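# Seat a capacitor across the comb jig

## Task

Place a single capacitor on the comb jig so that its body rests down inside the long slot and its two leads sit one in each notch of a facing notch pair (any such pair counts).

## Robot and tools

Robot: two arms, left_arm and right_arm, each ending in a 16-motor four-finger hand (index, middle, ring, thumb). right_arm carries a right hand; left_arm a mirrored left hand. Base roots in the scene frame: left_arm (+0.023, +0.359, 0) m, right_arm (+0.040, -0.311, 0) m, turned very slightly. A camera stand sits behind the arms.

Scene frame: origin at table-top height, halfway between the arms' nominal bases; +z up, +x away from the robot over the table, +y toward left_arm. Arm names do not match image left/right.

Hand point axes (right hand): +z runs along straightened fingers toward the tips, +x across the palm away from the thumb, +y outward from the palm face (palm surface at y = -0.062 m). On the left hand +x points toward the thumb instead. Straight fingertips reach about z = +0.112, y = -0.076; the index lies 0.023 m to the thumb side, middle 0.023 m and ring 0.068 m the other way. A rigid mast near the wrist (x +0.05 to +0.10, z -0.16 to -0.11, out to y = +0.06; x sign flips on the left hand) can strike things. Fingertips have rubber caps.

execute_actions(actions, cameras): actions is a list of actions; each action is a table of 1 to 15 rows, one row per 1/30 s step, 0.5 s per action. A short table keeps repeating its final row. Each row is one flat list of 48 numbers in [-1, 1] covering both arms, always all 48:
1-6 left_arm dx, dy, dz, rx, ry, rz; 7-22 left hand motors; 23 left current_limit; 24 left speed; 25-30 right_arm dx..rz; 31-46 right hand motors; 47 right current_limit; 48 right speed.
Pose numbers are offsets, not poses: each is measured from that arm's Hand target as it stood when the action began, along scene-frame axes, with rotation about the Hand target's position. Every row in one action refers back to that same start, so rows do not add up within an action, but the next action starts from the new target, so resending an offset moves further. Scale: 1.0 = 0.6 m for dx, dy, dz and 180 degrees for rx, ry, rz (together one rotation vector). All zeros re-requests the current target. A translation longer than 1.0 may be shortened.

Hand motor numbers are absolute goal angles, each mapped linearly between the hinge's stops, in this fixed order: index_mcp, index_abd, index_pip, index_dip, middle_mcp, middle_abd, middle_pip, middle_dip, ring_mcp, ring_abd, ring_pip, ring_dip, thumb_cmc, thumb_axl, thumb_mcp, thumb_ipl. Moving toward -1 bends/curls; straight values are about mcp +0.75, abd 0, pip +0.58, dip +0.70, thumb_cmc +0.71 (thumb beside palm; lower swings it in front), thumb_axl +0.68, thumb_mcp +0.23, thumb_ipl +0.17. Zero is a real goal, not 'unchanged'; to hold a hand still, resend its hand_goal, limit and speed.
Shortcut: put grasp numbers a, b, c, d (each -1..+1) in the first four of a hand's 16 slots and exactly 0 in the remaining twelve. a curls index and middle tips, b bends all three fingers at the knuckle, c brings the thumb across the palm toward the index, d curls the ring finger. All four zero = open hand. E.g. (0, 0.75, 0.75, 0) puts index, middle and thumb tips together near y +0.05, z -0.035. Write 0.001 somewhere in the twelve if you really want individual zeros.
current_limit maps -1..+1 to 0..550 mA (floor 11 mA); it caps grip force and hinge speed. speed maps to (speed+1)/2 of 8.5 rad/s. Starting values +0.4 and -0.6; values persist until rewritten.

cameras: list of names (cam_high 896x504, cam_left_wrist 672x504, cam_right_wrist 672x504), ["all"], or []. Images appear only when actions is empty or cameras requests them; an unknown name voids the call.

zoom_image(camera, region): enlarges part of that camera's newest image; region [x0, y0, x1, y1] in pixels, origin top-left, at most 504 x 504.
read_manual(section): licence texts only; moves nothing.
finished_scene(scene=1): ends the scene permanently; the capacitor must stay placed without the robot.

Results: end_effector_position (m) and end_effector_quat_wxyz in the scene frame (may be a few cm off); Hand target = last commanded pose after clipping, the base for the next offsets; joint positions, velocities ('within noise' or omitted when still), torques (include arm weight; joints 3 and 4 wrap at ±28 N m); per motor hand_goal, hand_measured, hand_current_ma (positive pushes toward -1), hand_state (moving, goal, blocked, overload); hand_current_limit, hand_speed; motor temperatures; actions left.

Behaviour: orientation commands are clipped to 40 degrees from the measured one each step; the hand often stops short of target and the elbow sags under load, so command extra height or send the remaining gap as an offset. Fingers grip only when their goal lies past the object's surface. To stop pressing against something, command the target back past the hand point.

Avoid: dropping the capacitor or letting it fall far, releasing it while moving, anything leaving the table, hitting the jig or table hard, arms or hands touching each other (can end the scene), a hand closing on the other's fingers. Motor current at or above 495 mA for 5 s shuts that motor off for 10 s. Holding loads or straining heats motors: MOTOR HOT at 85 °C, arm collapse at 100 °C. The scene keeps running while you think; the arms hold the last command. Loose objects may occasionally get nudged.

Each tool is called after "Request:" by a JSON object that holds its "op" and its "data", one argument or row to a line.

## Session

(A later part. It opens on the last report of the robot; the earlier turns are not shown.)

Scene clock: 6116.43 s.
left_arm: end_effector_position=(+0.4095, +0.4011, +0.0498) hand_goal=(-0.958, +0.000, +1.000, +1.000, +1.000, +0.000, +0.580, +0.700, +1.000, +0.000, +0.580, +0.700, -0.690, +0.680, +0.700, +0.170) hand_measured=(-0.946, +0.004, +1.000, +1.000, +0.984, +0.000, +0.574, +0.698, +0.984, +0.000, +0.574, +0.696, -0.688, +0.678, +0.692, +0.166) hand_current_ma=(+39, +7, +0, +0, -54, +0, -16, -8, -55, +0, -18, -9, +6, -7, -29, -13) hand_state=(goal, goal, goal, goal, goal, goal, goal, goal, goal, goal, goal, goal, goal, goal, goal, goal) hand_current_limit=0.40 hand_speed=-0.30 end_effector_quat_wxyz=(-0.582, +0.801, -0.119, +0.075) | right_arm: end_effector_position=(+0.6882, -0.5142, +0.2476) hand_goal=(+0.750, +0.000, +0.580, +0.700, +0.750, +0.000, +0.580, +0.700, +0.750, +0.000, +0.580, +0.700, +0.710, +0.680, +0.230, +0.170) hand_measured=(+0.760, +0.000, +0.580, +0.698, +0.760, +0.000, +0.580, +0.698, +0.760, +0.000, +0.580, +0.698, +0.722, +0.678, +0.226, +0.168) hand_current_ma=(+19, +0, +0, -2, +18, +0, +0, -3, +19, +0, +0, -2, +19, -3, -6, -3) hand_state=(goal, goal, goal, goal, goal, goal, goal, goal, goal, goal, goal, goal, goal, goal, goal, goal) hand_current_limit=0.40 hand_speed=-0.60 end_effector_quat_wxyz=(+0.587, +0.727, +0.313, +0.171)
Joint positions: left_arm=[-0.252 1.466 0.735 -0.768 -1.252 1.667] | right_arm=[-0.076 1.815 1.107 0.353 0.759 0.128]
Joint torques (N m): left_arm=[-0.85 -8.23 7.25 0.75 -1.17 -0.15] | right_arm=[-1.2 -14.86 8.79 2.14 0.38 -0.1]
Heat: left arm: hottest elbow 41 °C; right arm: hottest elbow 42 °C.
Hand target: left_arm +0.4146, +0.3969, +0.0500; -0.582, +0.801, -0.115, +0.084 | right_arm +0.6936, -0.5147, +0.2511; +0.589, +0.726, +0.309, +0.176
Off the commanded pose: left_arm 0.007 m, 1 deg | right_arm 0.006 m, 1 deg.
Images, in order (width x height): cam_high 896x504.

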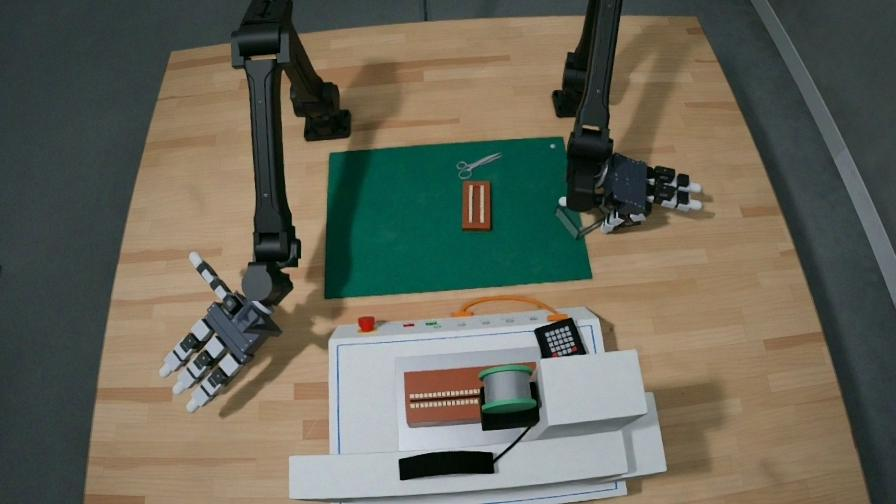

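Request:
{"op": "execute_actions", "data": {
  "actions": [
    [[0,0,0,0,0,0,-0.959,-0.28,0.75,1,1,0,0.58,0.7,1,0,0.58,0.7,-0.69,0.68,0.7,0.17,0.7,-0.5,0,0,0,0,0,0,0,0,0,0,0,0,0,0,0,0,0,0,0,0,0,0,0.4,-0.6]],
    [[0,0,0,0,0,0,-0.959,0,1,1,1,0,0.58,0.7,1,0,0.58,0.7,-0.69,0.68,0.7,0.17,0.4,-0.6,0,0,0,0,0,0,0,0,0,0,0,0,0,0,0,0,0,0,0,0,0,0,0.4,-0.6]]
  ],
  "cameras": ["cam_high"]
}}

Request:
{"op": "zoom_image", "data": {
  "camera": "cam_high",
  "region": [542, 180, 632, 250]
}}

Scene clock: 6138.93 s.
left_arm: end_effector_position=(+0.4106, +0.4013, +0.0505) hand_goal=(-0.958, +0.000, +1.000, +1.000, +1.000, +0.000, +0.580, +0.700, +1.000, +0.000, +0.580, +0.700, -0.690, +0.680, +0.700, +0.170) hand_measured=(-0.946, -0.004, +0.998, +1.000, +0.984, +0.000, +0.574, +0.698, +0.984, +0.000, +0.574, +0.696, -0.688, +0.678, +0.692, +0.166) hand_current_ma=(+42, -7, -6, +0, -54, +0, -16, -8, -55, +0, -18, -9, +5, -7, -29, -13) hand_state=(goal, goal, goal, goal, goal, goal, goal, goal, goal, goal, goal, goal, goal, goal, goal, goal) hand_current_limit=0.40 hand_speed=-0.60 end_effector_quat_wxyz=(-0.583, +0.801, -0.116, +0.077) | right_arm: end_effector_position=(+0.6882, -0.5142, +0.2476) hand_goal=(+0.750, +0.000, +0.580, +0.700, +0.750, +0.000, +0.580, +0.700, +0.750, +0.000, +0.580, +0.700, +0.710, +0.680, +0.230, +0.170) hand_measured=(+0.760, +0.000, +0.580, +0.698, +0.760, +0.000, +0.580, +0.698, +0.760, +0.000, +0.580, +0.698, +0.722, +0.678, +0.226, +0.168) hand_current_ma=(+19, +0, +0, -2, +18, +0, +0, -3, +19, +0, +0, -2, +19, -3, -6, -3) hand_state=(goal, goal, goal, goal, goal, goal, goal, goal, goal, goal, goal, goal, goal, goal, goal, goal) hand_current_limit=0.40 hand_speed=-0.60 end_effector_quat_wxyz=(+0.587, +0.727, +0.313, +0.171)
Joint positions: left_arm=[-0.252 1.466 0.735 -0.764 -1.255 1.662] | right_arm=[-0.076 1.815 1.107 0.353 0.759 0.128]
Joint torques (N m): left_arm=[-0.79 -8.23 7.27 0.62 -1.05 -0.14] | right_arm=[-1.03 -15.21 8.76 2.04 0.39 -0.09]
Heat: left arm: hottest elbow 39 °C; right arm: hottest elbow 42 °C.
Hand target: left_arm +0.4146, +0.3969, +0.0501; -0.582, +0.801, -0.115, +0.084 | right_arm +0.6936, -0.5147, +0.2511; +0.589, +0.726, +0.309, +0.176
Off the commanded pose: left_arm 0.006 m, 1 deg | right_arm 0.006 m, 1 deg.
Images, in order (width x height): cam_high 896x504.

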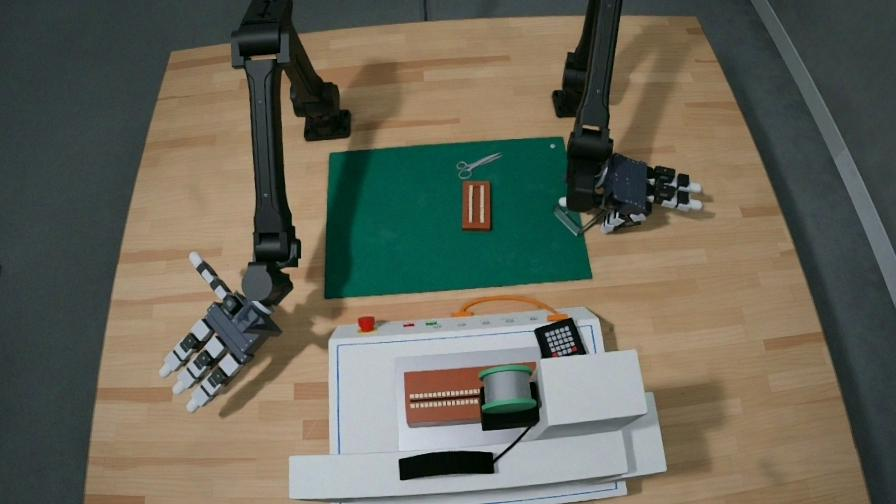

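Scaled by 5.600 from the camera's 896x504 image, which has a finer 1280x720 frame.

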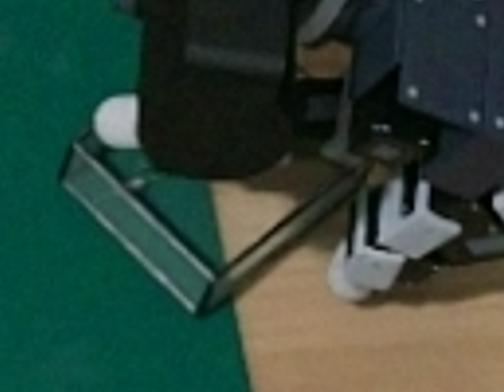

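Request:
{"op": "execute_actions", "data": {
  "actions": [
    [[0,0.01,0.03,0,0,0,-0.959,0,1,1,1,0,0.58,0.7,1,0,0.58,0.7,-0.69,0.68,0.7,0.17,0.4,-0.6,0,0,0,0,0,0,0,0,0,0,0,0,0,0,0,0,0,0,0,0,0,0,0.4,-0.6],[0,0.05,0.08,0,0,0,-0.959,0,1,1,1,0,0.58,0.7,1,0,0.58,0.7,-0.69,0.68,0.7,0.17,0.4,-0.6,0,0,0,0,0,0,0,0,0,0,0,0,0,0,0,0,0,0,0,0,0,0,0.4,-0.6]],
    [[0.02,0.08,0.03,0,0,0,-0.959,0,1,1,1,0,0.58,0.7,1,0,0.58,0.7,-0.69,0.68,0.7,0.17,0.4,-0.6,0,0,0,0,0,0,0,0,0,0,0,0,0,0,0,0,0,0,0,0,0,0,0.4,-0.6]]
  ],
  "cameras": ["cam_high"]
}}

Request:
{"op": "zoom_image", "data": {
  "camera": "cam_high",
  "region": [542, 180, 632, 250]
}}

Scene clock: 6157.67 s.
left_arm: end_effector_position=(+0.4108, +0.4742, +0.0983) hand_goal=(-0.958, +0.000, +1.000, +1.000, +1.000, +0.000, +0.580, +0.700, +1.000, +0.000, +0.580, +0.700, -0.690, +0.680, +0.700, +0.170) hand_measured=(-0.948, -0.002, +0.998, +1.000, +0.984, +0.000, +0.574, +0.698, +0.984, +0.000, +0.574, +0.696, -0.688, +0.678, +0.692, +0.166) hand_current_ma=(+31, -7, -5, +0, -54, +0, -16, -8, -55, +0, -18, -9, +5, -6, -28, -12) hand_state=(goal, goal, goal, goal, goal, goal, goal, goal, goal, goal, goal, goal, goal, goal, goal, goal) hand_current_limit=0.40 hand_speed=-0.60 end_effector_quat_wxyz=(-0.582, +0.806, -0.098, +0.044) | right_arm: end_effector_position=(+0.6882, -0.5142, +0.2476) hand_goal=(+0.750, +0.000, +0.580, +0.700, +0.750, +0.000, +0.580, +0.700, +0.750, +0.000, +0.580, +0.700, +0.710, +0.680, +0.230, +0.170) hand_measured=(+0.760, +0.000, +0.580, +0.698, +0.760, +0.000, +0.580, +0.698, +0.760, +0.000, +0.580, +0.698, +0.722, +0.678, +0.226, +0.168) hand_current_ma=(+19, +0, +0, -2, +18, +0, +0, -3, +19, +0, +0, -2, +19, -3, -6, -3) hand_state=(goal, goal, goal, goal, goal, goal, goal, goal, goal, goal, goal, goal, goal, goal, goal, goal) hand_current_limit=0.40 hand_speed=-0.60 end_effector_quat_wxyz=(+0.587, +0.727, +0.313, +0.171)
Joint positions: left_arm=[-0.043 1.322 0.735 -0.56 -1.213 2.066] | right_arm=[-0.076 1.815 1.107 0.353 0.759 0.128]
Joint torques (N m): left_arm=[-0.03 -8.82 10.8 1.24 -0.84 0.02] | right_arm=[-1.03 -15.03 8.7 2.18 0.39 -0.09]
Heat: left arm: hottest elbow 39 °C; right arm: hottest elbow 42 °C.
Hand target: left_arm +0.4267, +0.4749, +0.1161; -0.582, +0.801, -0.115, +0.084 | right_arm +0.6936, -0.5147, +0.2511; +0.589, +0.726, +0.309, +0.176
Off the commanded pose: left_arm 0.024 m, 5 deg | right_arm 0.006 m, 1 deg.
joint sent to its limit (left arm) — joint 6 (wrist roll), upper limit. The joint targets are off in orientation, not in position.
Images, in order (width x height): cam_high 896x504.

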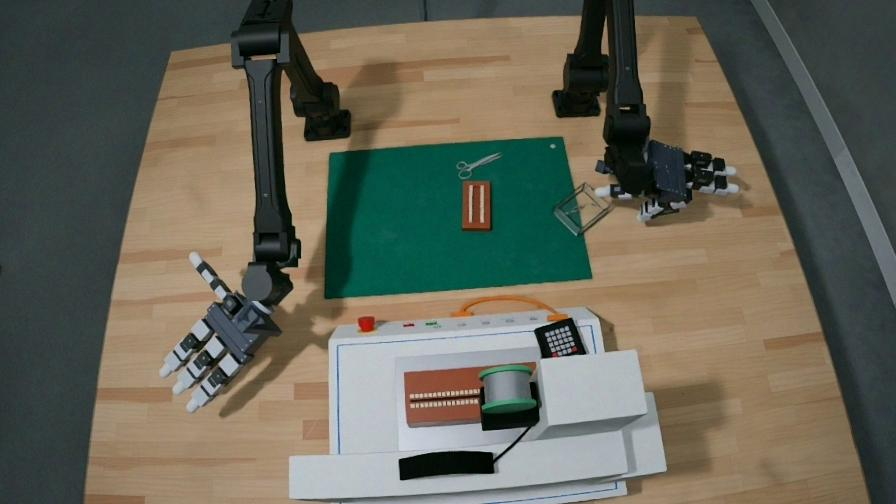

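Scaled by 5.600 from the camera's 896x504 image, which has a finer 1280x720 frame.

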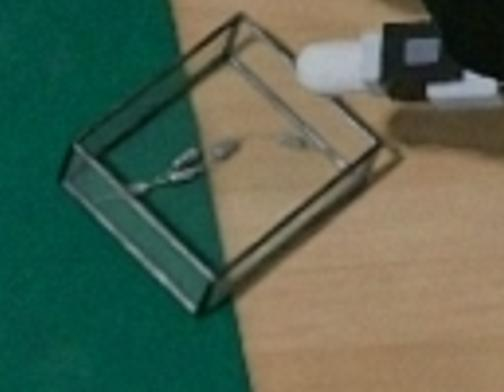

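Request:
{"op": "zoom_image", "data": {
  "camera": "cam_high",
  "region": [552, 180, 616, 240]
}}

Request:
{"op": "zoom_image", "data": {
  "camera": "cam_high",
  "region": [562, 196, 602, 220]
}}

Scaled by 7.875 from the camera's 896x504 image, which has a finer 1280x720 frame.

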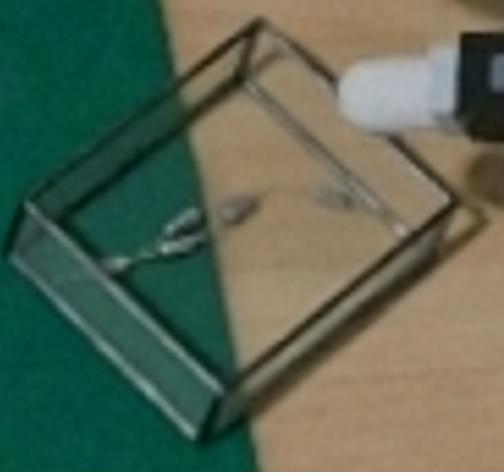

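Scaled by 12.600 from the camera's 896x504 image, which has a finer 1280x720 frame.

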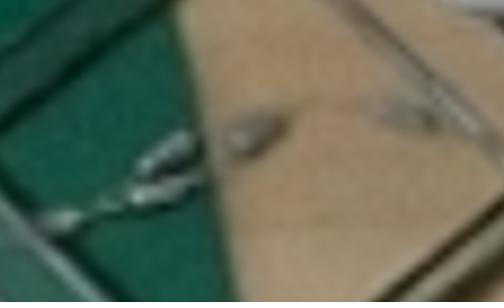

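Request:
{"op": "zoom_image", "data": {
  "camera": "cam_high",
  "region": [570, 198, 598, 216]
}}

Scaled by 18.000 from the camera's 896x504 image, which has a finer 1280x720 frame.

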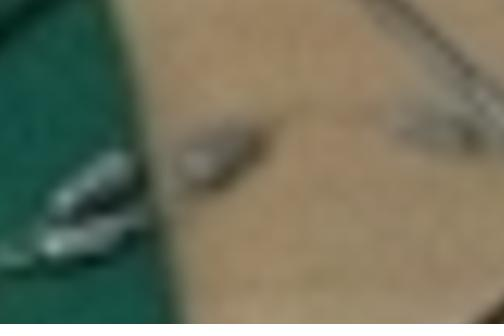

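Request:
{"op": "execute_actions", "data": {
  "actions": [
    [[-0.026,-0.045,0,0,0,-0.012,-0.959,0,1,1,1,0,0.58,0.7,1,0,0.58,0.7,-0.69,0.68,0.5,-0.1,0.4,-0.6,0,0,0,0,0,0,0,0,0,0,0,0,0,0,0,0,0,0,0,0,0,0,0.4,-0.6],[-0.052,-0.09,-0.005,0,0,-0.025,-0.959,0,1,1,1,0,0.58,0.7,1,0,0.58,0.7,-0.69,0.68,0.279,-0.243,0.4,-0.6,0,0,0,0,0,0,0,0,0,0,0,0,0,0,0,0,0,0,0,0,0,0,0.4,-0.6],[-0.078,-0.135,-0.01,0,0,-0.037,-0.959,0,1,1,1,0,0.58,0.7,1,0,0.58,0.7,-0.69,0.68,0.279,-0.243,0.4,-0.6,0,0,0,0,0,0,0,0,0,0,0,0,0,0,0,0,0,0,0,0,0,0,0.4,-0.6],[-0.105,-0.1825,-0.015,0,0,-0.05,-0.959,0,1,1,1,0,0.58,0.7,1,0,0.58,0.7,-0.69,0.68,0.279,-0.243,0.4,-0.6,0,0,0,0,0,0,0,0,0,0,0,0,0,0,0,0,0,0,0,0,0,0,0.4,-0.6]],
    [[0,0,0,0,0,0,-0.959,0,1,1,1,0,0.58,0.7,1,0,0.58,0.7,-0.69,0.68,0.279,-0.243,0.4,-0.6,0,0,0,0,0,0,0,0,0,0,0,0,0,0,0,0,0,0,0,0,0,0,0.4,-0.6]]
  ],
  "cameras": ["cam_high"]
}}

Request:
{"op": "zoom_image", "data": {
  "camera": "cam_high",
  "region": [542, 180, 632, 250]
}}

Scene clock: 6244.80 s.
left_arm: end_effector_position=(+0.3451, +0.3757, +0.0922) hand_goal=(-0.958, +0.000, +1.000, +1.000, +1.000, +0.000, +0.580, +0.700, +1.000, +0.000, +0.580, +0.700, -0.690, +0.680, +0.280, -0.242) hand_measured=(-0.950, -0.002, +0.998, +1.000, +0.984, +0.000, +0.574, +0.698, +0.984, +0.000, +0.574, +0.696, -0.688, +0.678, +0.280, -0.240) hand_current_ma=(+29, -6, -3, +0, -54, +0, -16, -8, -55, +0, -18, -9, +5, -6, +3, +8) hand_state=(goal, goal, goal, goal, goal, goal, goal, goal, goal, goal, goal, goal, goal, goal, goal, goal) hand_current_limit=0.40 hand_speed=-0.60 end_effector_quat_wxyz=(-0.575, +0.788, -0.189, +0.112) | right_arm: end_effector_position=(+0.6882, -0.5142, +0.2476) hand_goal=(+0.750, +0.000, +0.580, +0.700, +0.750, +0.000, +0.580, +0.700, +0.750, +0.000, +0.580, +0.700, +0.710, +0.680, +0.230, +0.170) hand_measured=(+0.760, +0.000, +0.580, +0.698, +0.760, +0.000, +0.580, +0.698, +0.760, +0.000, +0.580, +0.698, +0.722, +0.678, +0.226, +0.168) hand_current_ma=(+19, +0, +0, -2, +18, +0, +0, -3, +19, +0, +0, -2, +19, -3, -6, -3) hand_state=(goal, goal, goal, goal, goal, goal, goal, goal, goal, goal, goal, goal, goal, goal, goal, goal) hand_current_limit=0.40 hand_speed=-0.60 end_effector_quat_wxyz=(+0.587, +0.727, +0.313, +0.171)
Joint positions: left_arm=[-0.384 1.165 0.603 -0.882 -1.249 1.747] | right_arm=[-0.076 1.815 1.107 0.353 0.759 0.128]
Joint torques (N m): left_arm=[-0.97 -4.31 11.67 0.17 -1.19 -0.17] | right_arm=[-0.91 -15.38 8.75 2.13 0.4 -0.09]
Heat: left arm: hottest elbow 40 °C; right arm: hottest elbow 42 °C.
Hand target: left_arm +0.3636, +0.3654, +0.1071; -0.573, +0.789, -0.178, +0.130 | right_arm +0.6936, -0.5147, +0.2511; +0.589, +0.726, +0.309, +0.176
Off the commanded pose: left_arm 0.026 m, 2 deg | right_arm 0.006 m, 1 deg.
Images, in order (width x height): cam_high 896x504.

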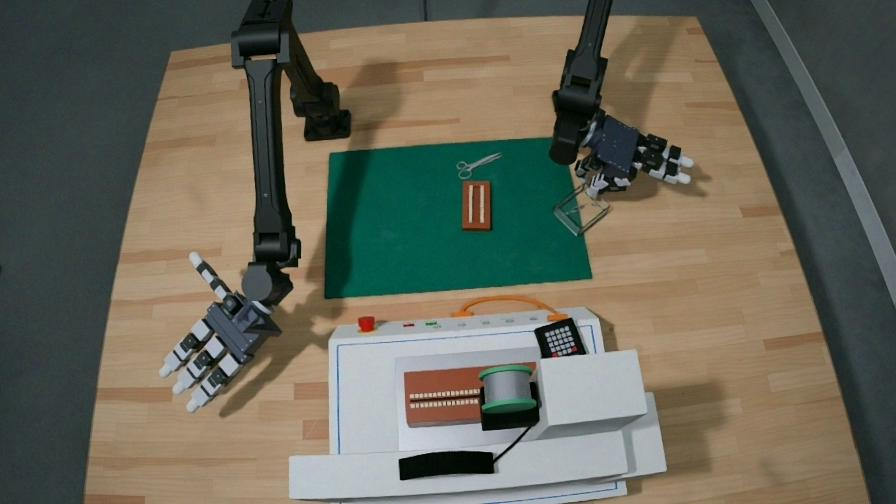

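Scaled by 5.600 from the camera's 896x504 image, which has a finer 1280x720 frame.

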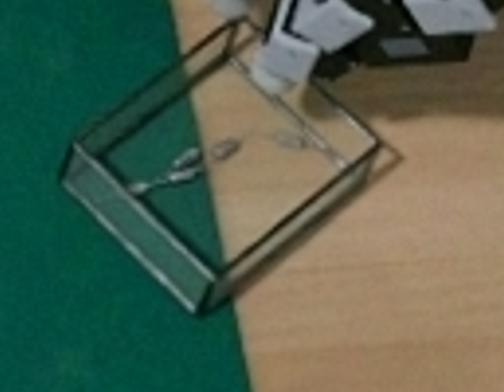

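Request:
{"op": "execute_actions", "data": {
  "actions": [
    [[-0.009,-0.002,-0.04,0,0,0,-0.959,0,1,1,1,0,0.58,0.7,1,0,0.58,0.7,-0.69,0.68,0.279,-0.243,0.4,-0.6,0,0,0,0,0,0,0,0,0,0,0,0,0,0,0,0,0,0,0,0,0,0,0.4,-0.6],[-0.0177,-0.004,-0.0785,0,0,0,-0.959,0,1,1,1,0,0.58,0.7,1,0,0.58,0.7,-0.69,0.68,0.279,-0.243,0.4,-0.6,0,0,0,0,0,0,0,0,0,0,0,0,0,0,0,0,0,0,0,0,0,0,0.4,-0.6]]
  ],
  "cameras": ["cam_high"]
}}

Request:
{"op": "zoom_image", "data": {
  "camera": "cam_high",
  "region": [562, 184, 612, 234]
}}

Scene clock: 6262.37 s.
left_arm: end_effector_position=(+0.3503, +0.3663, +0.0646) hand_goal=(-0.958, +0.000, +1.000, +1.000, +1.000, +0.000, +0.580, +0.700, +1.000, +0.000, +0.580, +0.700, -0.690, +0.680, +0.280, -0.242) hand_measured=(-0.950, -0.002, +0.998, +1.000, +0.984, +0.000, +0.574, +0.698, +0.984, +0.000, +0.574, +0.696, -0.708, +0.678, +0.288, -0.244) hand_current_ma=(+29, -5, -3, +0, -54, +0, -16, -8, -55, +0, -18, -9, -64, -7, +33, -4) hand_state=(goal, goal, goal, goal, goal, goal, goal, goal, goal, goal, goal, goal, goal, goal, goal, goal) hand_current_limit=0.40 hand_speed=-0.60 end_effector_quat_wxyz=(-0.574, +0.789, -0.180, +0.125) | right_arm: end_effector_position=(+0.6882, -0.5142, +0.2476) hand_goal=(+0.750, +0.000, +0.580, +0.700, +0.750, +0.000, +0.580, +0.700, +0.750, +0.000, +0.580, +0.700, +0.710, +0.680, +0.230, +0.170) hand_measured=(+0.760, +0.000, +0.580, +0.698, +0.760, +0.000, +0.580, +0.698, +0.760, +0.000, +0.580, +0.698, +0.722, +0.678, +0.226, +0.168) hand_current_ma=(+19, +0, +0, -2, +18, +0, +0, -3, +19, +0, +0, -2, +19, -3, -6, -3) hand_state=(goal, goal, goal, goal, goal, goal, goal, goal, goal, goal, goal, goal, goal, goal, goal, goal) hand_current_limit=0.40 hand_speed=-0.60 end_effector_quat_wxyz=(+0.587, +0.727, +0.313, +0.171)
Joint positions: left_arm=[-0.411 1.248 0.575 -0.811 -1.255 1.672] | right_arm=[-0.076 1.815 1.107 0.353 0.759 0.128]
Joint torques (N m): left_arm=[-0.67 -4.25 7.25 0.87 -1.07 -0.2] | right_arm=[-1.03 -14.68 8.79 2.1 0.4 -0.07]
Heat: left arm: hottest elbow 42 °C; right arm: hottest elbow 42 °C.
Hand target: left_arm +0.3531, +0.3629, +0.0600; -0.573, +0.789, -0.178, +0.130 | right_arm +0.6936, -0.5147, +0.2511; +0.589, +0.726, +0.309, +0.176
Off the commanded pose: left_arm 0.006 m, 1 deg | right_arm 0.006 m, 1 deg.
Images, in order (width x height): cam_high 896x504.

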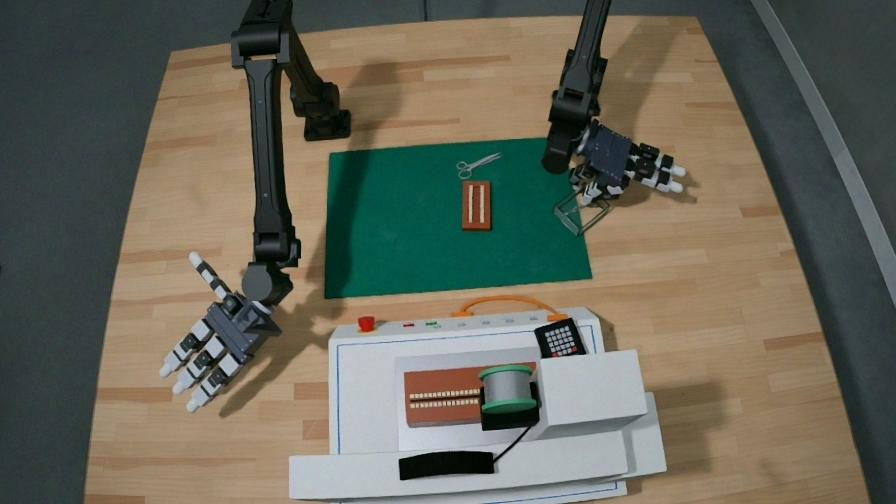

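Scaled by 10.080 from the camera's 896x504 image, which has a finer 1280x720 frame.

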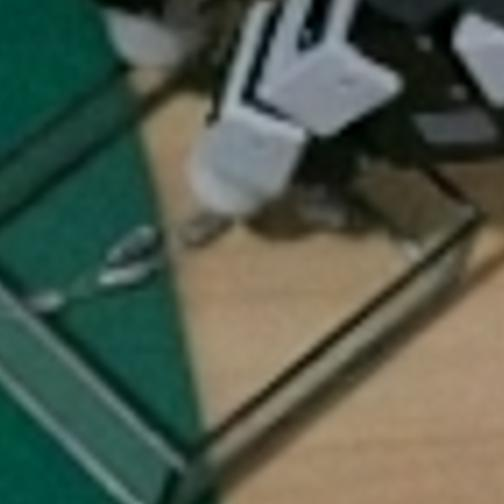

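Request:
{"op": "execute_actions", "data": {
  "actions": [
    [[0.003,0.004,0.015,0,0,0,-0.959,0,1,1,1,0,0.58,0.7,1,0,0.58,0.7,-0.69,0.68,0.279,-0.243,0.4,-0.6,0,0,0,0,0,0,0,0,0,0,0,0,0,0,0,0,0,0,0,0,0,0,0.4,-0.6],[0.008,0.009,0.03,0,0,0,-0.959,0,1,1,1,0,0.58,0.7,1,0,0.58,0.7,-0.69,0.68,0.279,-0.243,0.4,-0.6,0,0,0,0,0,0,0,0,0,0,0,0,0,0,0,0,0,0,0,0,0,0,0.4,-0.6]],
    [[0,0,-0.015,0,0,0,-0.959,0,1,1,1,0,0.58,0.7,1,0,0.58,0.7,-0.69,0.68,0.279,-0.243,0.4,-0.6,0,0,0,0,0,0,0,0,0,0,0,0,0,0,0,0,0,0,0,0,0,0,0.4,-0.6],[0,0,-0.035,0,0,0,-0.959,0,1,1,1,0,0.58,0.7,1,0,0.58,0.7,-0.69,0.68,0.279,-0.243,0.4,-0.6,0,0,0,0,0,0,0,0,0,0,0,0,0,0,0,0,0,0,0,0,0,0,0.4,-0.6]]
  ],
  "cameras": ["cam_high"]
}}

Request:
{"op": "zoom_image", "data": {
  "camera": "cam_high",
  "region": [562, 184, 612, 234]
}}

Scene clock: 6295.07 s.
left_arm: end_effector_position=(+0.3589, +0.3652, +0.0615) hand_goal=(-0.958, +0.000, +1.000, +1.000, +1.000, +0.000, +0.580, +0.700, +1.000, +0.000, +0.580, +0.700, -0.690, +0.680, +0.280, -0.242) hand_measured=(-0.950, -0.002, +0.998, +1.000, +0.984, +0.000, +0.574, +0.698, +0.984, +0.000, +0.574, +0.696, -0.690, +0.678, +0.278, -0.244) hand_current_ma=(+29, -5, -3, +0, -54, +0, -16, -8, -55, +0, -18, -9, +0, -5, -5, -7) hand_state=(goal, goal, goal, goal, goal, goal, goal, goal, goal, goal, goal, goal, goal, goal, goal, goal) hand_current_limit=0.40 hand_speed=-0.60 end_effector_quat_wxyz=(-0.573, +0.789, -0.175, +0.138) | right_arm: end_effector_position=(+0.6882, -0.5142, +0.2476) hand_goal=(+0.750, +0.000, +0.580, +0.700, +0.750, +0.000, +0.580, +0.700, +0.750, +0.000, +0.580, +0.700, +0.710, +0.680, +0.230, +0.170) hand_measured=(+0.760, +0.000, +0.580, +0.698, +0.760, +0.000, +0.580, +0.698, +0.760, +0.000, +0.580, +0.698, +0.722, +0.678, +0.226, +0.168) hand_current_ma=(+19, +0, +0, -2, +18, +0, +0, -3, +19, +0, +0, -2, +19, -3, -6, -3) hand_state=(goal, goal, goal, goal, goal, goal, goal, goal, goal, goal, goal, goal, goal, goal, goal, goal) hand_current_limit=0.40 hand_speed=-0.60 end_effector_quat_wxyz=(+0.587, +0.727, +0.313, +0.171)
Joint positions: left_arm=[-0.403 1.256 0.565 -0.724 -1.255 1.716] | right_arm=[-0.076 1.815 1.107 0.353 0.759 0.128]
Joint torques (N m): left_arm=[0.44 -4.95 7.04 0.91 -0.97 0.01] | right_arm=[-0.67 -14.86 8.81 2.03 0.39 -0.08]
Heat: left arm: hottest elbow 40 °C; right arm: hottest elbow 42 °C.
Hand target: left_arm +0.3578, +0.3684, +0.0570; -0.573, +0.789, -0.178, +0.130 | right_arm +0.6936, -0.5147, +0.2511; +0.589, +0.726, +0.309, +0.176
Off the commanded pose: left_arm 0.006 m, 1 deg | right_arm 0.006 m, 1 deg.
Images, in order (width x height): cam_high 896x504.

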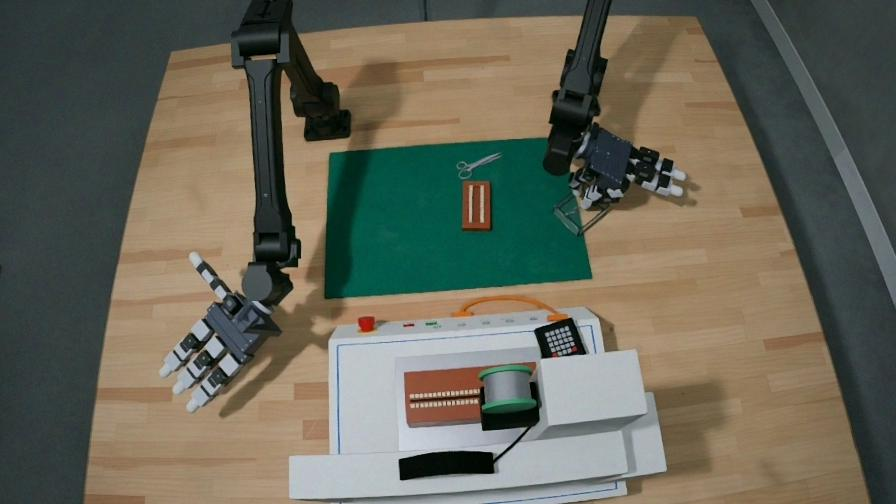

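Scaled by 10.080 from the camera's 896x504 image, which has a finer 1280x720 frame.

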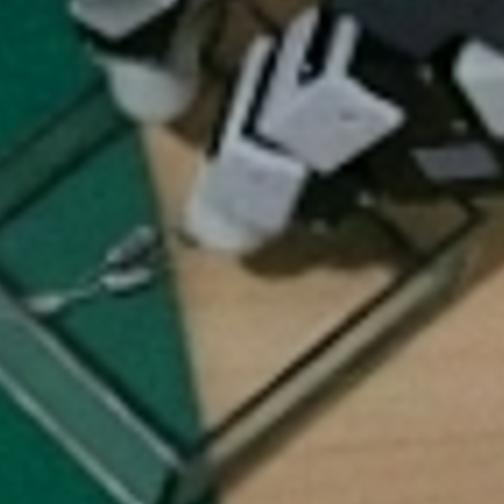

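Request:
{"op": "execute_actions", "data": {
  "actions": [
    [[0,0.004,0.015,0,0,0,-0.959,0,1,1,1,0,0.58,0.7,1,0,0.58,0.7,-0.69,0.68,0.279,-0.243,0.4,-0.6,0,0,0,0,0,0,0,0,0,0,0,0,0,0,0,0,0,0,0,0,0,0,0.4,-0.6],[-0.0015,0.0085,0.03,0,0,0,-0.959,0,1,1,1,0,0.58,0.7,1,0,0.58,0.7,-0.69,0.68,0.279,-0.243,0.4,-0.6,0,0,0,0,0,0,0,0,0,0,0,0,0,0,0,0,0,0,0,0,0,0,0.4,-0.6]],
    [[0,0,-0.025,0,0,0,-0.959,0,1,1,1,0,0.58,0.7,1,0,0.58,0.7,-0.69,0.68,0.279,-0.243,0.4,-0.6,0,0,0,0,0,0,0,0,0,0,0,0,0,0,0,0,0,0,0,0,0,0,0.4,-0.6],[0,0,-0.049,0,0,0,-0.959,0,1,1,1,0,0.58,0.7,1,0,0.58,0.7,-0.69,0.68,0.279,-0.243,0.4,-0.6,0,0,0,0,0,0,0,0,0,0,0,0,0,0,0,0,0,0,0,0,0,0,0.4,-0.6]]
  ],
  "cameras": ["cam_high"]
}}

Request:
{"op": "zoom_image", "data": {
  "camera": "cam_high",
  "region": [562, 184, 612, 234]
}}

Scene clock: 6313.20 s.
left_arm: end_effector_position=(+0.3574, +0.3708, +0.0491) hand_goal=(-0.958, +0.000, +1.000, +1.000, +1.000, +0.000, +0.580, +0.700, +1.000, +0.000, +0.580, +0.700, -0.690, +0.680, +0.280, -0.242) hand_measured=(-0.950, -0.002, +0.998, +1.000, +0.984, +0.000, +0.574, +0.698, +0.984, +0.000, +0.574, +0.696, -0.688, +0.680, +0.274, -0.246) hand_current_ma=(+29, -5, -3, +0, -54, +0, -16, -8, -55, +0, -18, -9, +7, -2, -24, -12) hand_state=(goal, goal, goal, goal, goal, goal, goal, goal, goal, goal, goal, goal, goal, goal, goal, goal) hand_current_limit=0.40 hand_speed=-0.60 end_effector_quat_wxyz=(-0.573, +0.789, -0.175, +0.136) | right_arm: end_effector_position=(+0.6882, -0.5142, +0.2476) hand_goal=(+0.750, +0.000, +0.580, +0.700, +0.750, +0.000, +0.580, +0.700, +0.750, +0.000, +0.580, +0.700, +0.710, +0.680, +0.230, +0.170) hand_measured=(+0.760, +0.000, +0.580, +0.698, +0.760, +0.000, +0.580, +0.698, +0.760, +0.000, +0.580, +0.698, +0.722, +0.678, +0.226, +0.168) hand_current_ma=(+19, +0, +0, -2, +18, +0, +0, -3, +19, +0, +0, -2, +19, -3, -6, -3) hand_state=(goal, goal, goal, goal, goal, goal, goal, goal, goal, goal, goal, goal, goal, goal, goal, goal) hand_current_limit=0.40 hand_speed=-0.60 end_effector_quat_wxyz=(+0.587, +0.727, +0.313, +0.171)
Joint positions: left_arm=[-0.386 1.271 0.533 -0.633 -1.253 1.767] | right_arm=[-0.076 1.815 1.107 0.353 0.759 0.128]
Joint torques (N m): left_arm=[0.38 -4.95 6.93 0.84 -0.94 0.02] | right_arm=[-0.85 -14.92 8.79 2.07 0.4 -0.08]
Heat: left arm: hottest elbow 39 °C; right arm: hottest elbow 42 °C.
Hand target: left_arm +0.3569, +0.3735, +0.0456; -0.573, +0.789, -0.178, +0.130 | right_arm +0.6936, -0.5147, +0.2511; +0.589, +0.726, +0.309, +0.176
Off the commanded pose: left_arm 0.005 m, 1 deg | right_arm 0.006 m, 1 deg.
Images, in order (width x height): cam_high 896x504.

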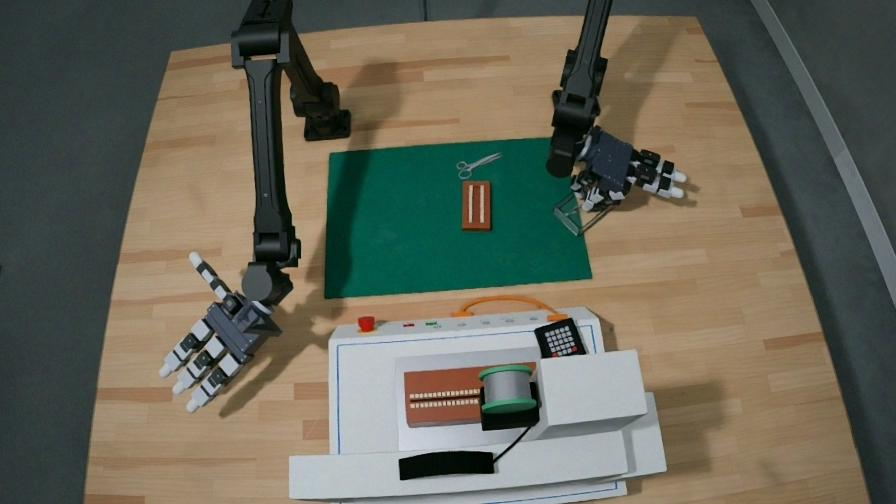

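Scaled by 10.080 from the camera's 896x504 image, which has a finer 1280x720 frame.

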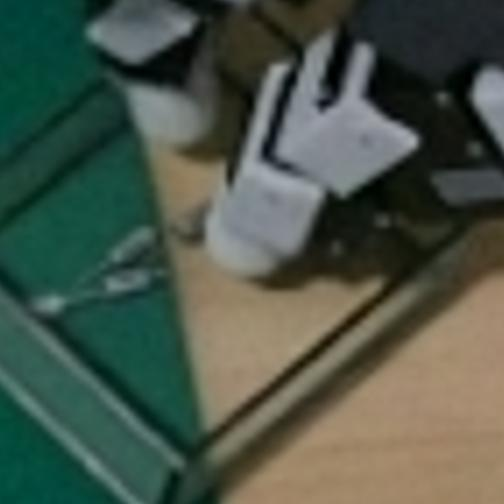

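Request:
{"op": "execute_actions", "data": {
  "actions": [
    [[0,0,-0.009,0,0,0,-0.959,0,1,1,1,0,0.58,0.7,1,0,0.58,0.7,-0.69,0.68,0.279,-0.243,0.4,-0.6,0,0,0,0,0,0,0,0,0,0,0,0,0,0,0,0,0,0,0,0,0,0,0.4,-0.6],[0,0,-0.018,0,0,0,-0.959,0,1,1,1,0,0.58,0.7,1,0,0.58,0.7,-0.69,0.68,0.279,-0.243,0.4,-0.6,0,0,0,0,0,0,0,0,0,0,0,0,0,0,0,0,0,0,0,0,0,0,0.4,-0.6]]
  ],
  "cameras": ["cam_high"]
}}

Request:
{"op": "zoom_image", "data": {
  "camera": "cam_high",
  "region": [562, 184, 612, 234]
}}

Scene clock: 6354.60 s.
left_arm: end_effector_position=(+0.3594, +0.3704, +0.0403) hand_goal=(-0.958, +0.000, +1.000, +1.000, +1.000, +0.000, +0.580, +0.700, +1.000, +0.000, +0.580, +0.700, -0.690, +0.680, +0.280, -0.242) hand_measured=(-0.950, -0.002, +0.998, +1.000, +0.984, +0.000, +0.574, +0.698, +0.984, +0.000, +0.574, +0.696, -0.688, +0.680, +0.274, -0.246) hand_current_ma=(+29, -5, -3, +0, -54, +0, -16, -8, -55, +0, -18, -9, +7, -2, -27, -11) hand_state=(goal, goal, goal, goal, goal, goal, goal, goal, goal, goal, goal, goal, goal, goal, goal, goal) hand_current_limit=0.40 hand_speed=-0.60 end_effector_quat_wxyz=(-0.572, +0.789, -0.173, +0.139) | right_arm: end_effector_position=(+0.6882, -0.5142, +0.2476) hand_goal=(+0.750, +0.000, +0.580, +0.700, +0.750, +0.000, +0.580, +0.700, +0.750, +0.000, +0.580, +0.700, +0.710, +0.680, +0.230, +0.170) hand_measured=(+0.760, +0.000, +0.580, +0.698, +0.760, +0.000, +0.580, +0.698, +0.760, +0.000, +0.580, +0.698, +0.722, +0.678, +0.226, +0.168) hand_current_ma=(+19, +0, +0, -2, +18, +0, +0, -3, +19, +0, +0, -2, +19, -3, -6, -3) hand_state=(goal, goal, goal, goal, goal, goal, goal, goal, goal, goal, goal, goal, goal, goal, goal, goal) hand_current_limit=0.40 hand_speed=-0.60 end_effector_quat_wxyz=(+0.587, +0.727, +0.313, +0.171)
Joint positions: left_arm=[-0.385 1.298 0.523 -0.587 -1.253 1.767] | right_arm=[-0.076 1.815 1.107 0.353 0.759 0.128]
Joint torques (N m): left_arm=[0.38 -4.89 6.42 0.81 -0.93 0.03] | right_arm=[-0.97 -15.27 8.68 2.18 0.4 -0.06]
Heat: left arm: hottest elbow 38 °C; right arm: hottest elbow 42 °C.
Hand target: left_arm +0.3568, +0.3736, +0.0347; -0.573, +0.789, -0.178, +0.130 | right_arm +0.6936, -0.5147, +0.2511; +0.589, +0.726, +0.309, +0.176
Off the commanded pose: left_arm 0.007 m, 1 deg | right_arm 0.006 m, 1 deg.
Images, in order (width x height): cam_high 896x504.

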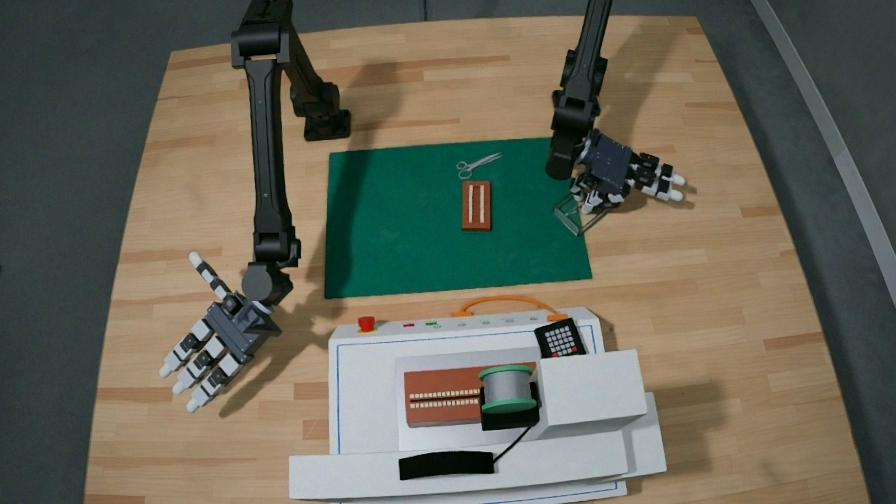

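Scaled by 10.080 from the camera's 896x504 image, which has a finer 1280x720 frame.

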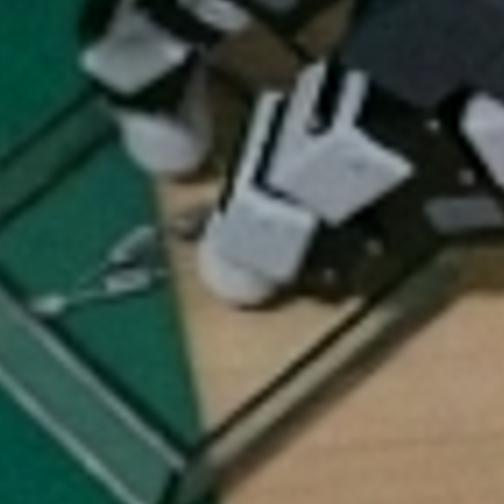

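Request:
{"op": "execute_actions", "data": {
  "actions": [],
  "cameras": ["cam_high"]
}}

Scene clock: 6408.67 s.
left_arm: end_effector_position=(+0.3595, +0.3703, +0.0403) hand_goal=(-0.958, +0.000, +1.000, +1.000, +1.000, +0.000, +0.580, +0.700, +1.000, +0.000, +0.580, +0.700, -0.690, +0.680, +0.280, -0.242) hand_measured=(-0.950, -0.002, +0.998, +1.000, +0.984, +0.000, +0.574, +0.698, +0.984, +0.000, +0.574, +0.696, -0.688, +0.680, +0.274, -0.246) hand_current_ma=(+29, -5, -3, +0, -54, +0, -16, -8, -55, +0, -18, -9, +7, -2, -27, -11) hand_state=(goal, goal, goal, goal, goal, goal, goal, goal, goal, goal, goal, goal, goal, goal, goal, goal) hand_current_limit=0.40 hand_speed=-0.60 end_effector_quat_wxyz=(-0.572, +0.789, -0.172, +0.139) | right_arm: end_effector_position=(+0.6882, -0.5142, +0.2476) hand_goal=(+0.750, +0.000, +0.580, +0.700, +0.750, +0.000, +0.580, +0.700, +0.750, +0.000, +0.580, +0.700, +0.710, +0.680, +0.230, +0.170) hand_measured=(+0.760, +0.000, +0.580, +0.698, +0.760, +0.000, +0.580, +0.698, +0.760, +0.000, +0.580, +0.698, +0.722, +0.678, +0.226, +0.168) hand_current_ma=(+19, +0, +0, -2, +18, +0, +0, -3, +19, +0, +0, -2, +19, -3, -6, -3) hand_state=(goal, goal, goal, goal, goal, goal, goal, goal, goal, goal, goal, goal, goal, goal, goal, goal) hand_current_limit=0.40 hand_speed=-0.60 end_effector_quat_wxyz=(+0.587, +0.727, +0.313, +0.171)
Joint positions: left_arm=[-0.385 1.298 0.523 -0.587 -1.253 1.767] | right_arm=[-0.076 1.815 1.107 0.353 0.759 0.128]
Joint velocities: within noise
Joint torques (N m): left_arm=[0.32 -4.89 6.49 0.87 -0.93 0.03] | right_arm=[-0.85 -14.68 8.73 1.98 0.41 -0.07]
Motor temperatures (°C): left_arm=[25 29 38 27 31 27] | right_arm=[27 35 42 28 26 27]
Heat: left arm: hottest elbow 38 °C; right arm: hottest elbow 42 °C.
Hand target: left_arm +0.3569, +0.3735, +0.0347; -0.573, +0.789, -0.178, +0.130 | right_arm +0.6936, -0.5147, +0.2511; +0.589, +0.726, +0.309, +0.176
Off the commanded pose: left_arm 0.007 m, 1 deg | right_arm 0.006 m, 1 deg.
Images, in order (width x height): cam_high 896x504.

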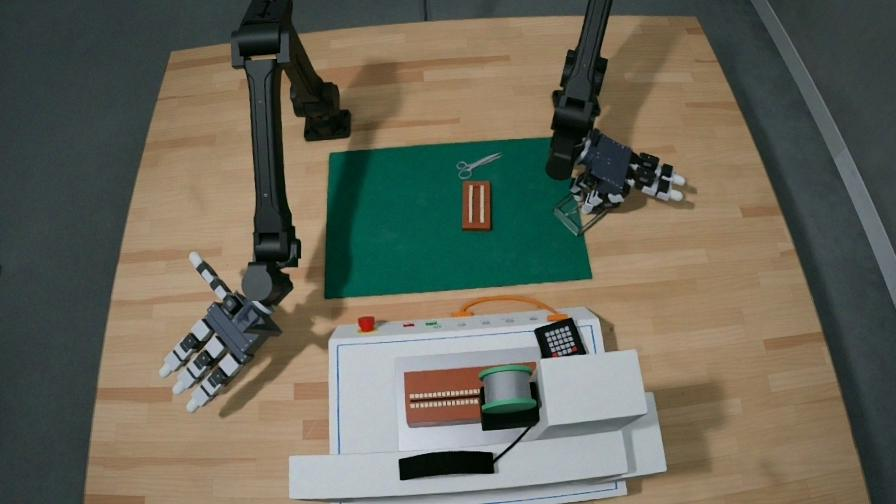

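Request:
{"op": "zoom_image", "data": {
  "camera": "cam_high",
  "region": [562, 184, 612, 234]
}}

Scaled by 10.080 from the camera's 896x504 image, which has a finer 1280x720 frame.

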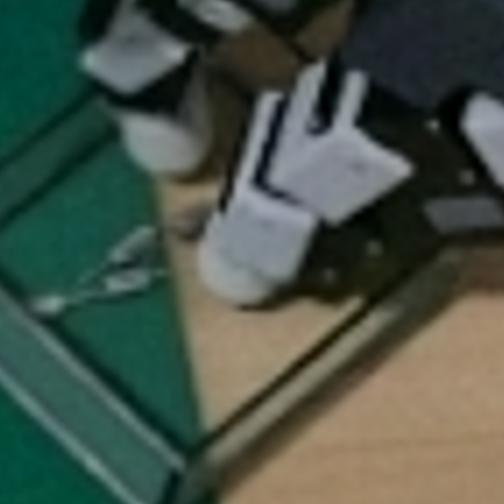

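Request:
{"op": "execute_actions", "data": {
  "actions": [
    [[0,0,0,0,0,0,-0.959,0,1,1,1,0,0.58,0.7,1,0,0.58,0.7,-0.61,0.68,0.17,-0.199,0.4,-0.8,0,0,0,0,0,0,0,0,0,0,0,0,0,0,0,0,0,0,0,0,0,0,0.4,-0.6]],
    [[0,0,0,0,0,0,-0.98,-0.025,1,1,1,0,0.58,0.7,1,0,0.58,0.7,-0.59,0.68,0.12,-0.199,0.4,-0.8,0,0,0,0,0,0,0,0,0,0,0,0,0,0,0,0,0,0,0,0,0,0,0.4,-0.6]]
  ],
  "cameras": ["cam_high"]
}}

Request:
{"op": "zoom_image", "data": {
  "camera": "cam_high",
  "region": [562, 184, 612, 234]
}}

Scene clock: 6428.63 s.
left_arm: end_effector_position=(+0.3587, +0.3706, +0.0393) hand_goal=(-0.980, -0.024, +1.000, +1.000, +1.000, +0.000, +0.580, +0.700, +1.000, +0.000, +0.580, +0.700, -0.590, +0.680, +0.120, -0.198) hand_measured=(-0.956, -0.010, +1.000, +1.000, +0.984, +0.000, +0.574, +0.698, +0.984, +0.000, +0.574, +0.696, -0.614, +0.678, +0.166, -0.196) hand_current_ma=(+93, +37, +0, +0, -54, +0, -16, -8, -55, +0, -18, -9, -85, -6, +234, +10) hand_state=(blocked, goal, goal, goal, goal, goal, goal, goal, goal, goal, goal, goal, blocked, goal, blocked, goal) hand_current_limit=0.40 hand_speed=-0.80 end_effector_quat_wxyz=(-0.573, +0.789, -0.174, +0.138) | right_arm: end_effector_position=(+0.6882, -0.5142, +0.2476) hand_goal=(+0.750, +0.000, +0.580, +0.700, +0.750, +0.000, +0.580, +0.700, +0.750, +0.000, +0.580, +0.700, +0.710, +0.680, +0.230, +0.170) hand_measured=(+0.760, +0.000, +0.580, +0.698, +0.760, +0.000, +0.580, +0.698, +0.760, +0.000, +0.580, +0.698, +0.722, +0.678, +0.226, +0.168) hand_current_ma=(+19, +0, +0, -2, +18, +0, +0, -3, +19, +0, +0, -2, +19, -3, -6, -3) hand_state=(goal, goal, goal, goal, goal, goal, goal, goal, goal, goal, goal, goal, goal, goal, goal, goal) hand_current_limit=0.40 hand_speed=-0.60 end_effector_quat_wxyz=(+0.587, +0.727, +0.313, +0.171)
Joint positions: left_arm=[-0.385 1.299 0.521 -0.585 -1.252 1.769] | right_arm=[-0.076 1.815 1.107 0.353 0.759 0.128]
Joint torques (N m): left_arm=[0.26 -4.95 6.61 0.83 -0.96 0.02] | right_arm=[-0.97 -15.09 8.7 2.07 0.37 -0.09]
Heat: left arm: hottest elbow 38 °C; right arm: hottest elbow 42 °C.
Hand target: left_arm +0.3569, +0.3736, +0.0348; -0.573, +0.789, -0.178, +0.130 | right_arm +0.6936, -0.5147, +0.2511; +0.589, +0.726, +0.309, +0.176
Off the commanded pose: left_arm 0.006 m, 1 deg | right_arm 0.006 m, 1 deg.
Images, in order (width x height): cam_high 896x504.

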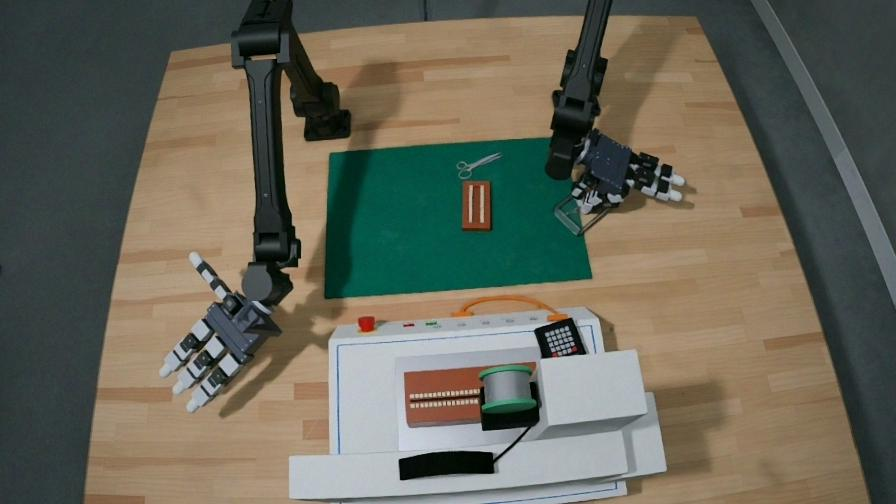

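Scaled by 10.080 from the camera's 896x504 image, which has a finer 1280x720 frame.

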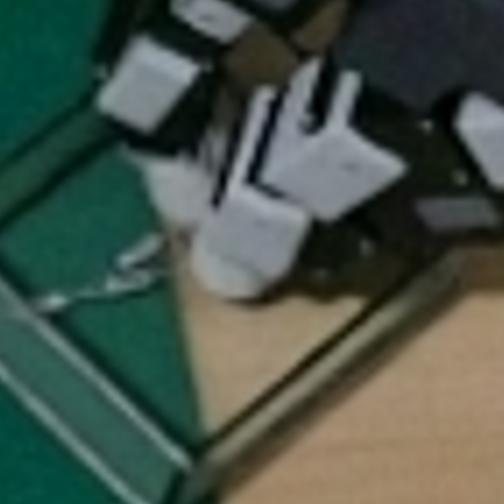

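Request:
{"op": "zoom_image", "data": {
  "camera": "cam_high",
  "region": [571, 196, 595, 220]
}}

Request:
{"op": "zoom_image", "data": {
  "camera": "cam_left_wrist",
  "region": [0, 0, 504, 504]
}}

Scaled by 21.000 from the camera's 896x504 image, which has a finer 1280x720 frame.

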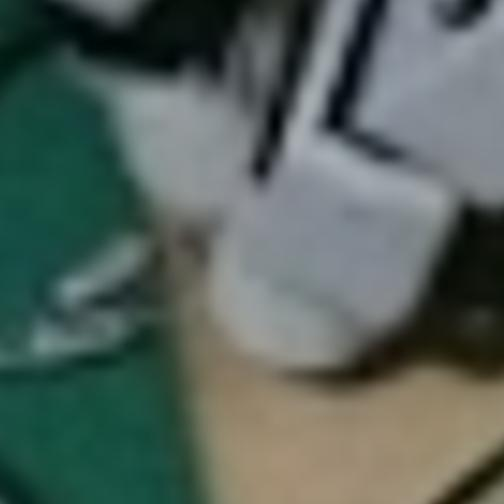

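This scene's latest camera images include none from cam_left_wrist. They are from: cam_high. cam_left_wrist's image comes with the result of a call that names it in "cameras".

Request:
{"op": "execute_actions", "data": {
  "actions": [
    [[0,0,0,0,0,0,-1.0,-0.05,1,1,1,0,0.58,0.7,1,0,0.58,0.7,-0.575,0.68,0.07,-0.199,0.4,-0.8,0,0,0,0,0,0,0,0,0,0,0,0,0,0,0,0,0,0,0,0,0,0,0.4,-0.6]]
  ],
  "cameras": ["all"]
}}

Request:
{"op": "zoom_image", "data": {
  "camera": "cam_high",
  "region": [571, 196, 595, 220]
}}

Scene clock: 6452.10 s.
left_arm: end_effector_position=(+0.3590, +0.3705, +0.0394) hand_goal=(-1.000, -0.050, +1.000, +1.000, +1.000, +0.000, +0.580, +0.700, +1.000, +0.000, +0.580, +0.700, -0.574, +0.680, +0.070, -0.198) hand_measured=(-0.956, -0.016, +1.000, +1.000, +0.984, +0.000, +0.574, +0.698, +0.984, +0.000, +0.574, +0.696, -0.614, +0.676, +0.160, -0.190) hand_current_ma=(+182, +109, +0, +0, -54, +0, -16, -8, -55, +0, -18, -9, -152, -12, +385, +35) hand_state=(blocked, blocked, goal, goal, goal, goal, goal, goal, goal, goal, goal, goal, blocked, goal, blocked, goal) hand_current_limit=0.40 hand_speed=-0.80 end_effector_quat_wxyz=(-0.572, +0.789, -0.173, +0.139) | right_arm: end_effector_position=(+0.6882, -0.5142, +0.2476) hand_goal=(+0.750, +0.000, +0.580, +0.700, +0.750, +0.000, +0.580, +0.700, +0.750, +0.000, +0.580, +0.700, +0.710, +0.680, +0.230, +0.170) hand_measured=(+0.760, +0.000, +0.580, +0.698, +0.760, +0.000, +0.580, +0.698, +0.760, +0.000, +0.580, +0.698, +0.722, +0.678, +0.226, +0.168) hand_current_ma=(+19, +0, +0, -2, +18, +0, +0, -3, +19, +0, +0, -2, +19, -3, -6, -3) hand_state=(goal, goal, goal, goal, goal, goal, goal, goal, goal, goal, goal, goal, goal, goal, goal, goal) hand_current_limit=0.40 hand_speed=-0.60 end_effector_quat_wxyz=(+0.587, +0.727, +0.313, +0.171)
Joint positions: left_arm=[-0.385 1.299 0.521 -0.584 -1.252 1.769] | right_arm=[-0.076 1.815 1.107 0.353 0.759 0.128]
Joint torques (N m): left_arm=[0.26 -4.95 6.63 0.79 -0.95 0.02] | right_arm=[-0.56 -14.97 8.77 2.18 0.38 -0.1]
Heat: left arm: hottest elbow 37 °C; right arm: hottest elbow 42 °C.
Hand target: left_arm +0.3570, +0.3735, +0.0348; -0.573, +0.789, -0.178, +0.130 | right_arm +0.6936, -0.5147, +0.2511; +0.589, +0.726, +0.309, +0.176
Off the commanded pose: left_arm 0.006 m, 1 deg | right_arm 0.006 m, 1 deg.

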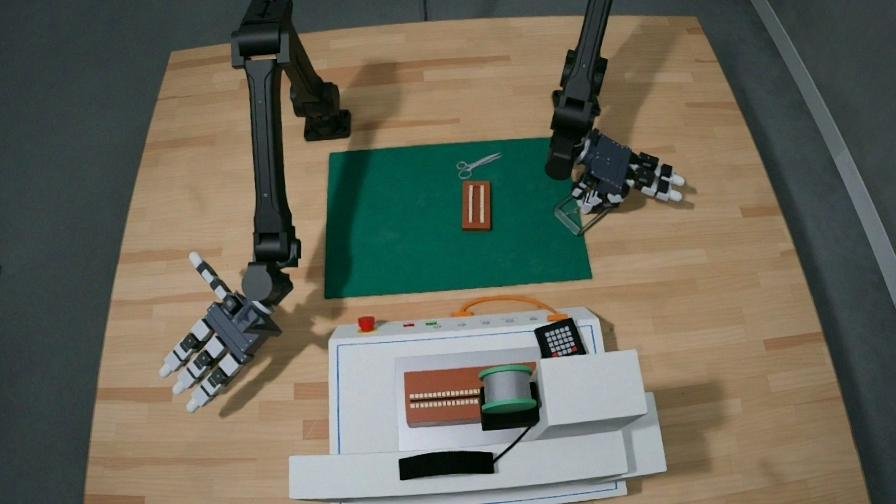

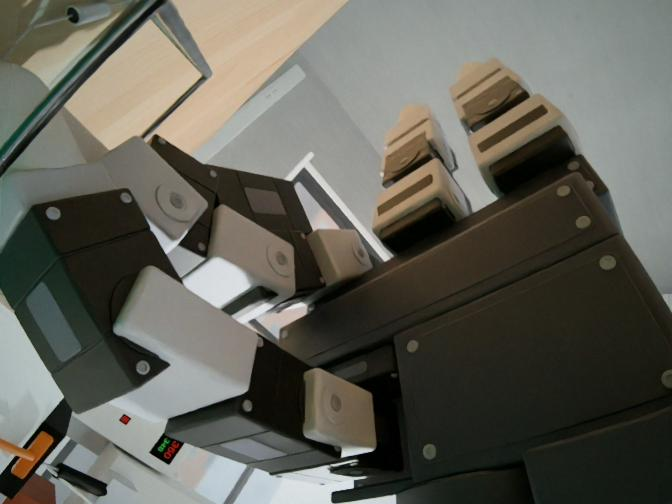

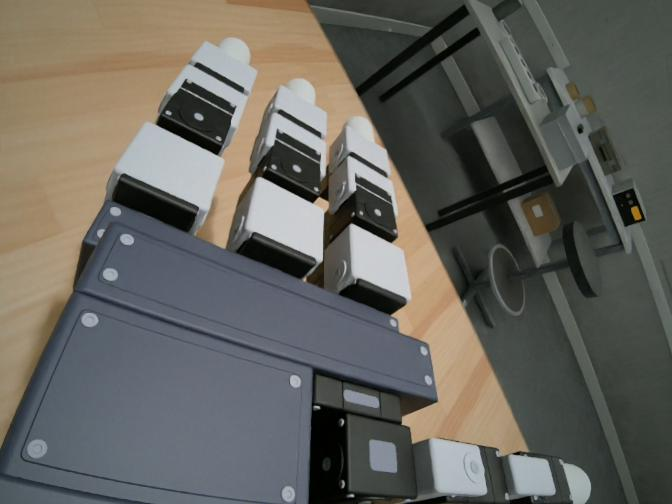

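Scaled by 21.000 from the camera's 896x504 image, which has a finer 1280x720 frame.

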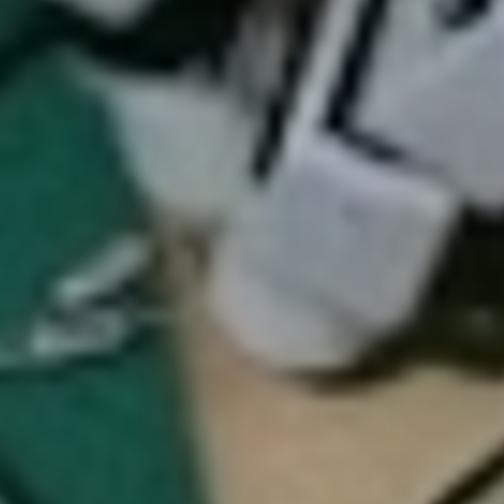

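Request:
{"op": "zoom_image", "data": {
  "camera": "cam_left_wrist",
  "region": [0, 0, 240, 180]
}}

Scaled by 2.100 from the camera's 672x504 image, which has a finer 960x720 frame.

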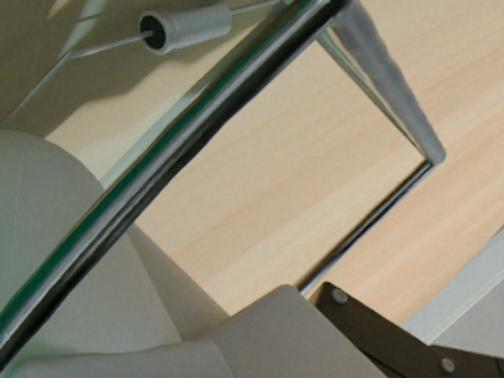

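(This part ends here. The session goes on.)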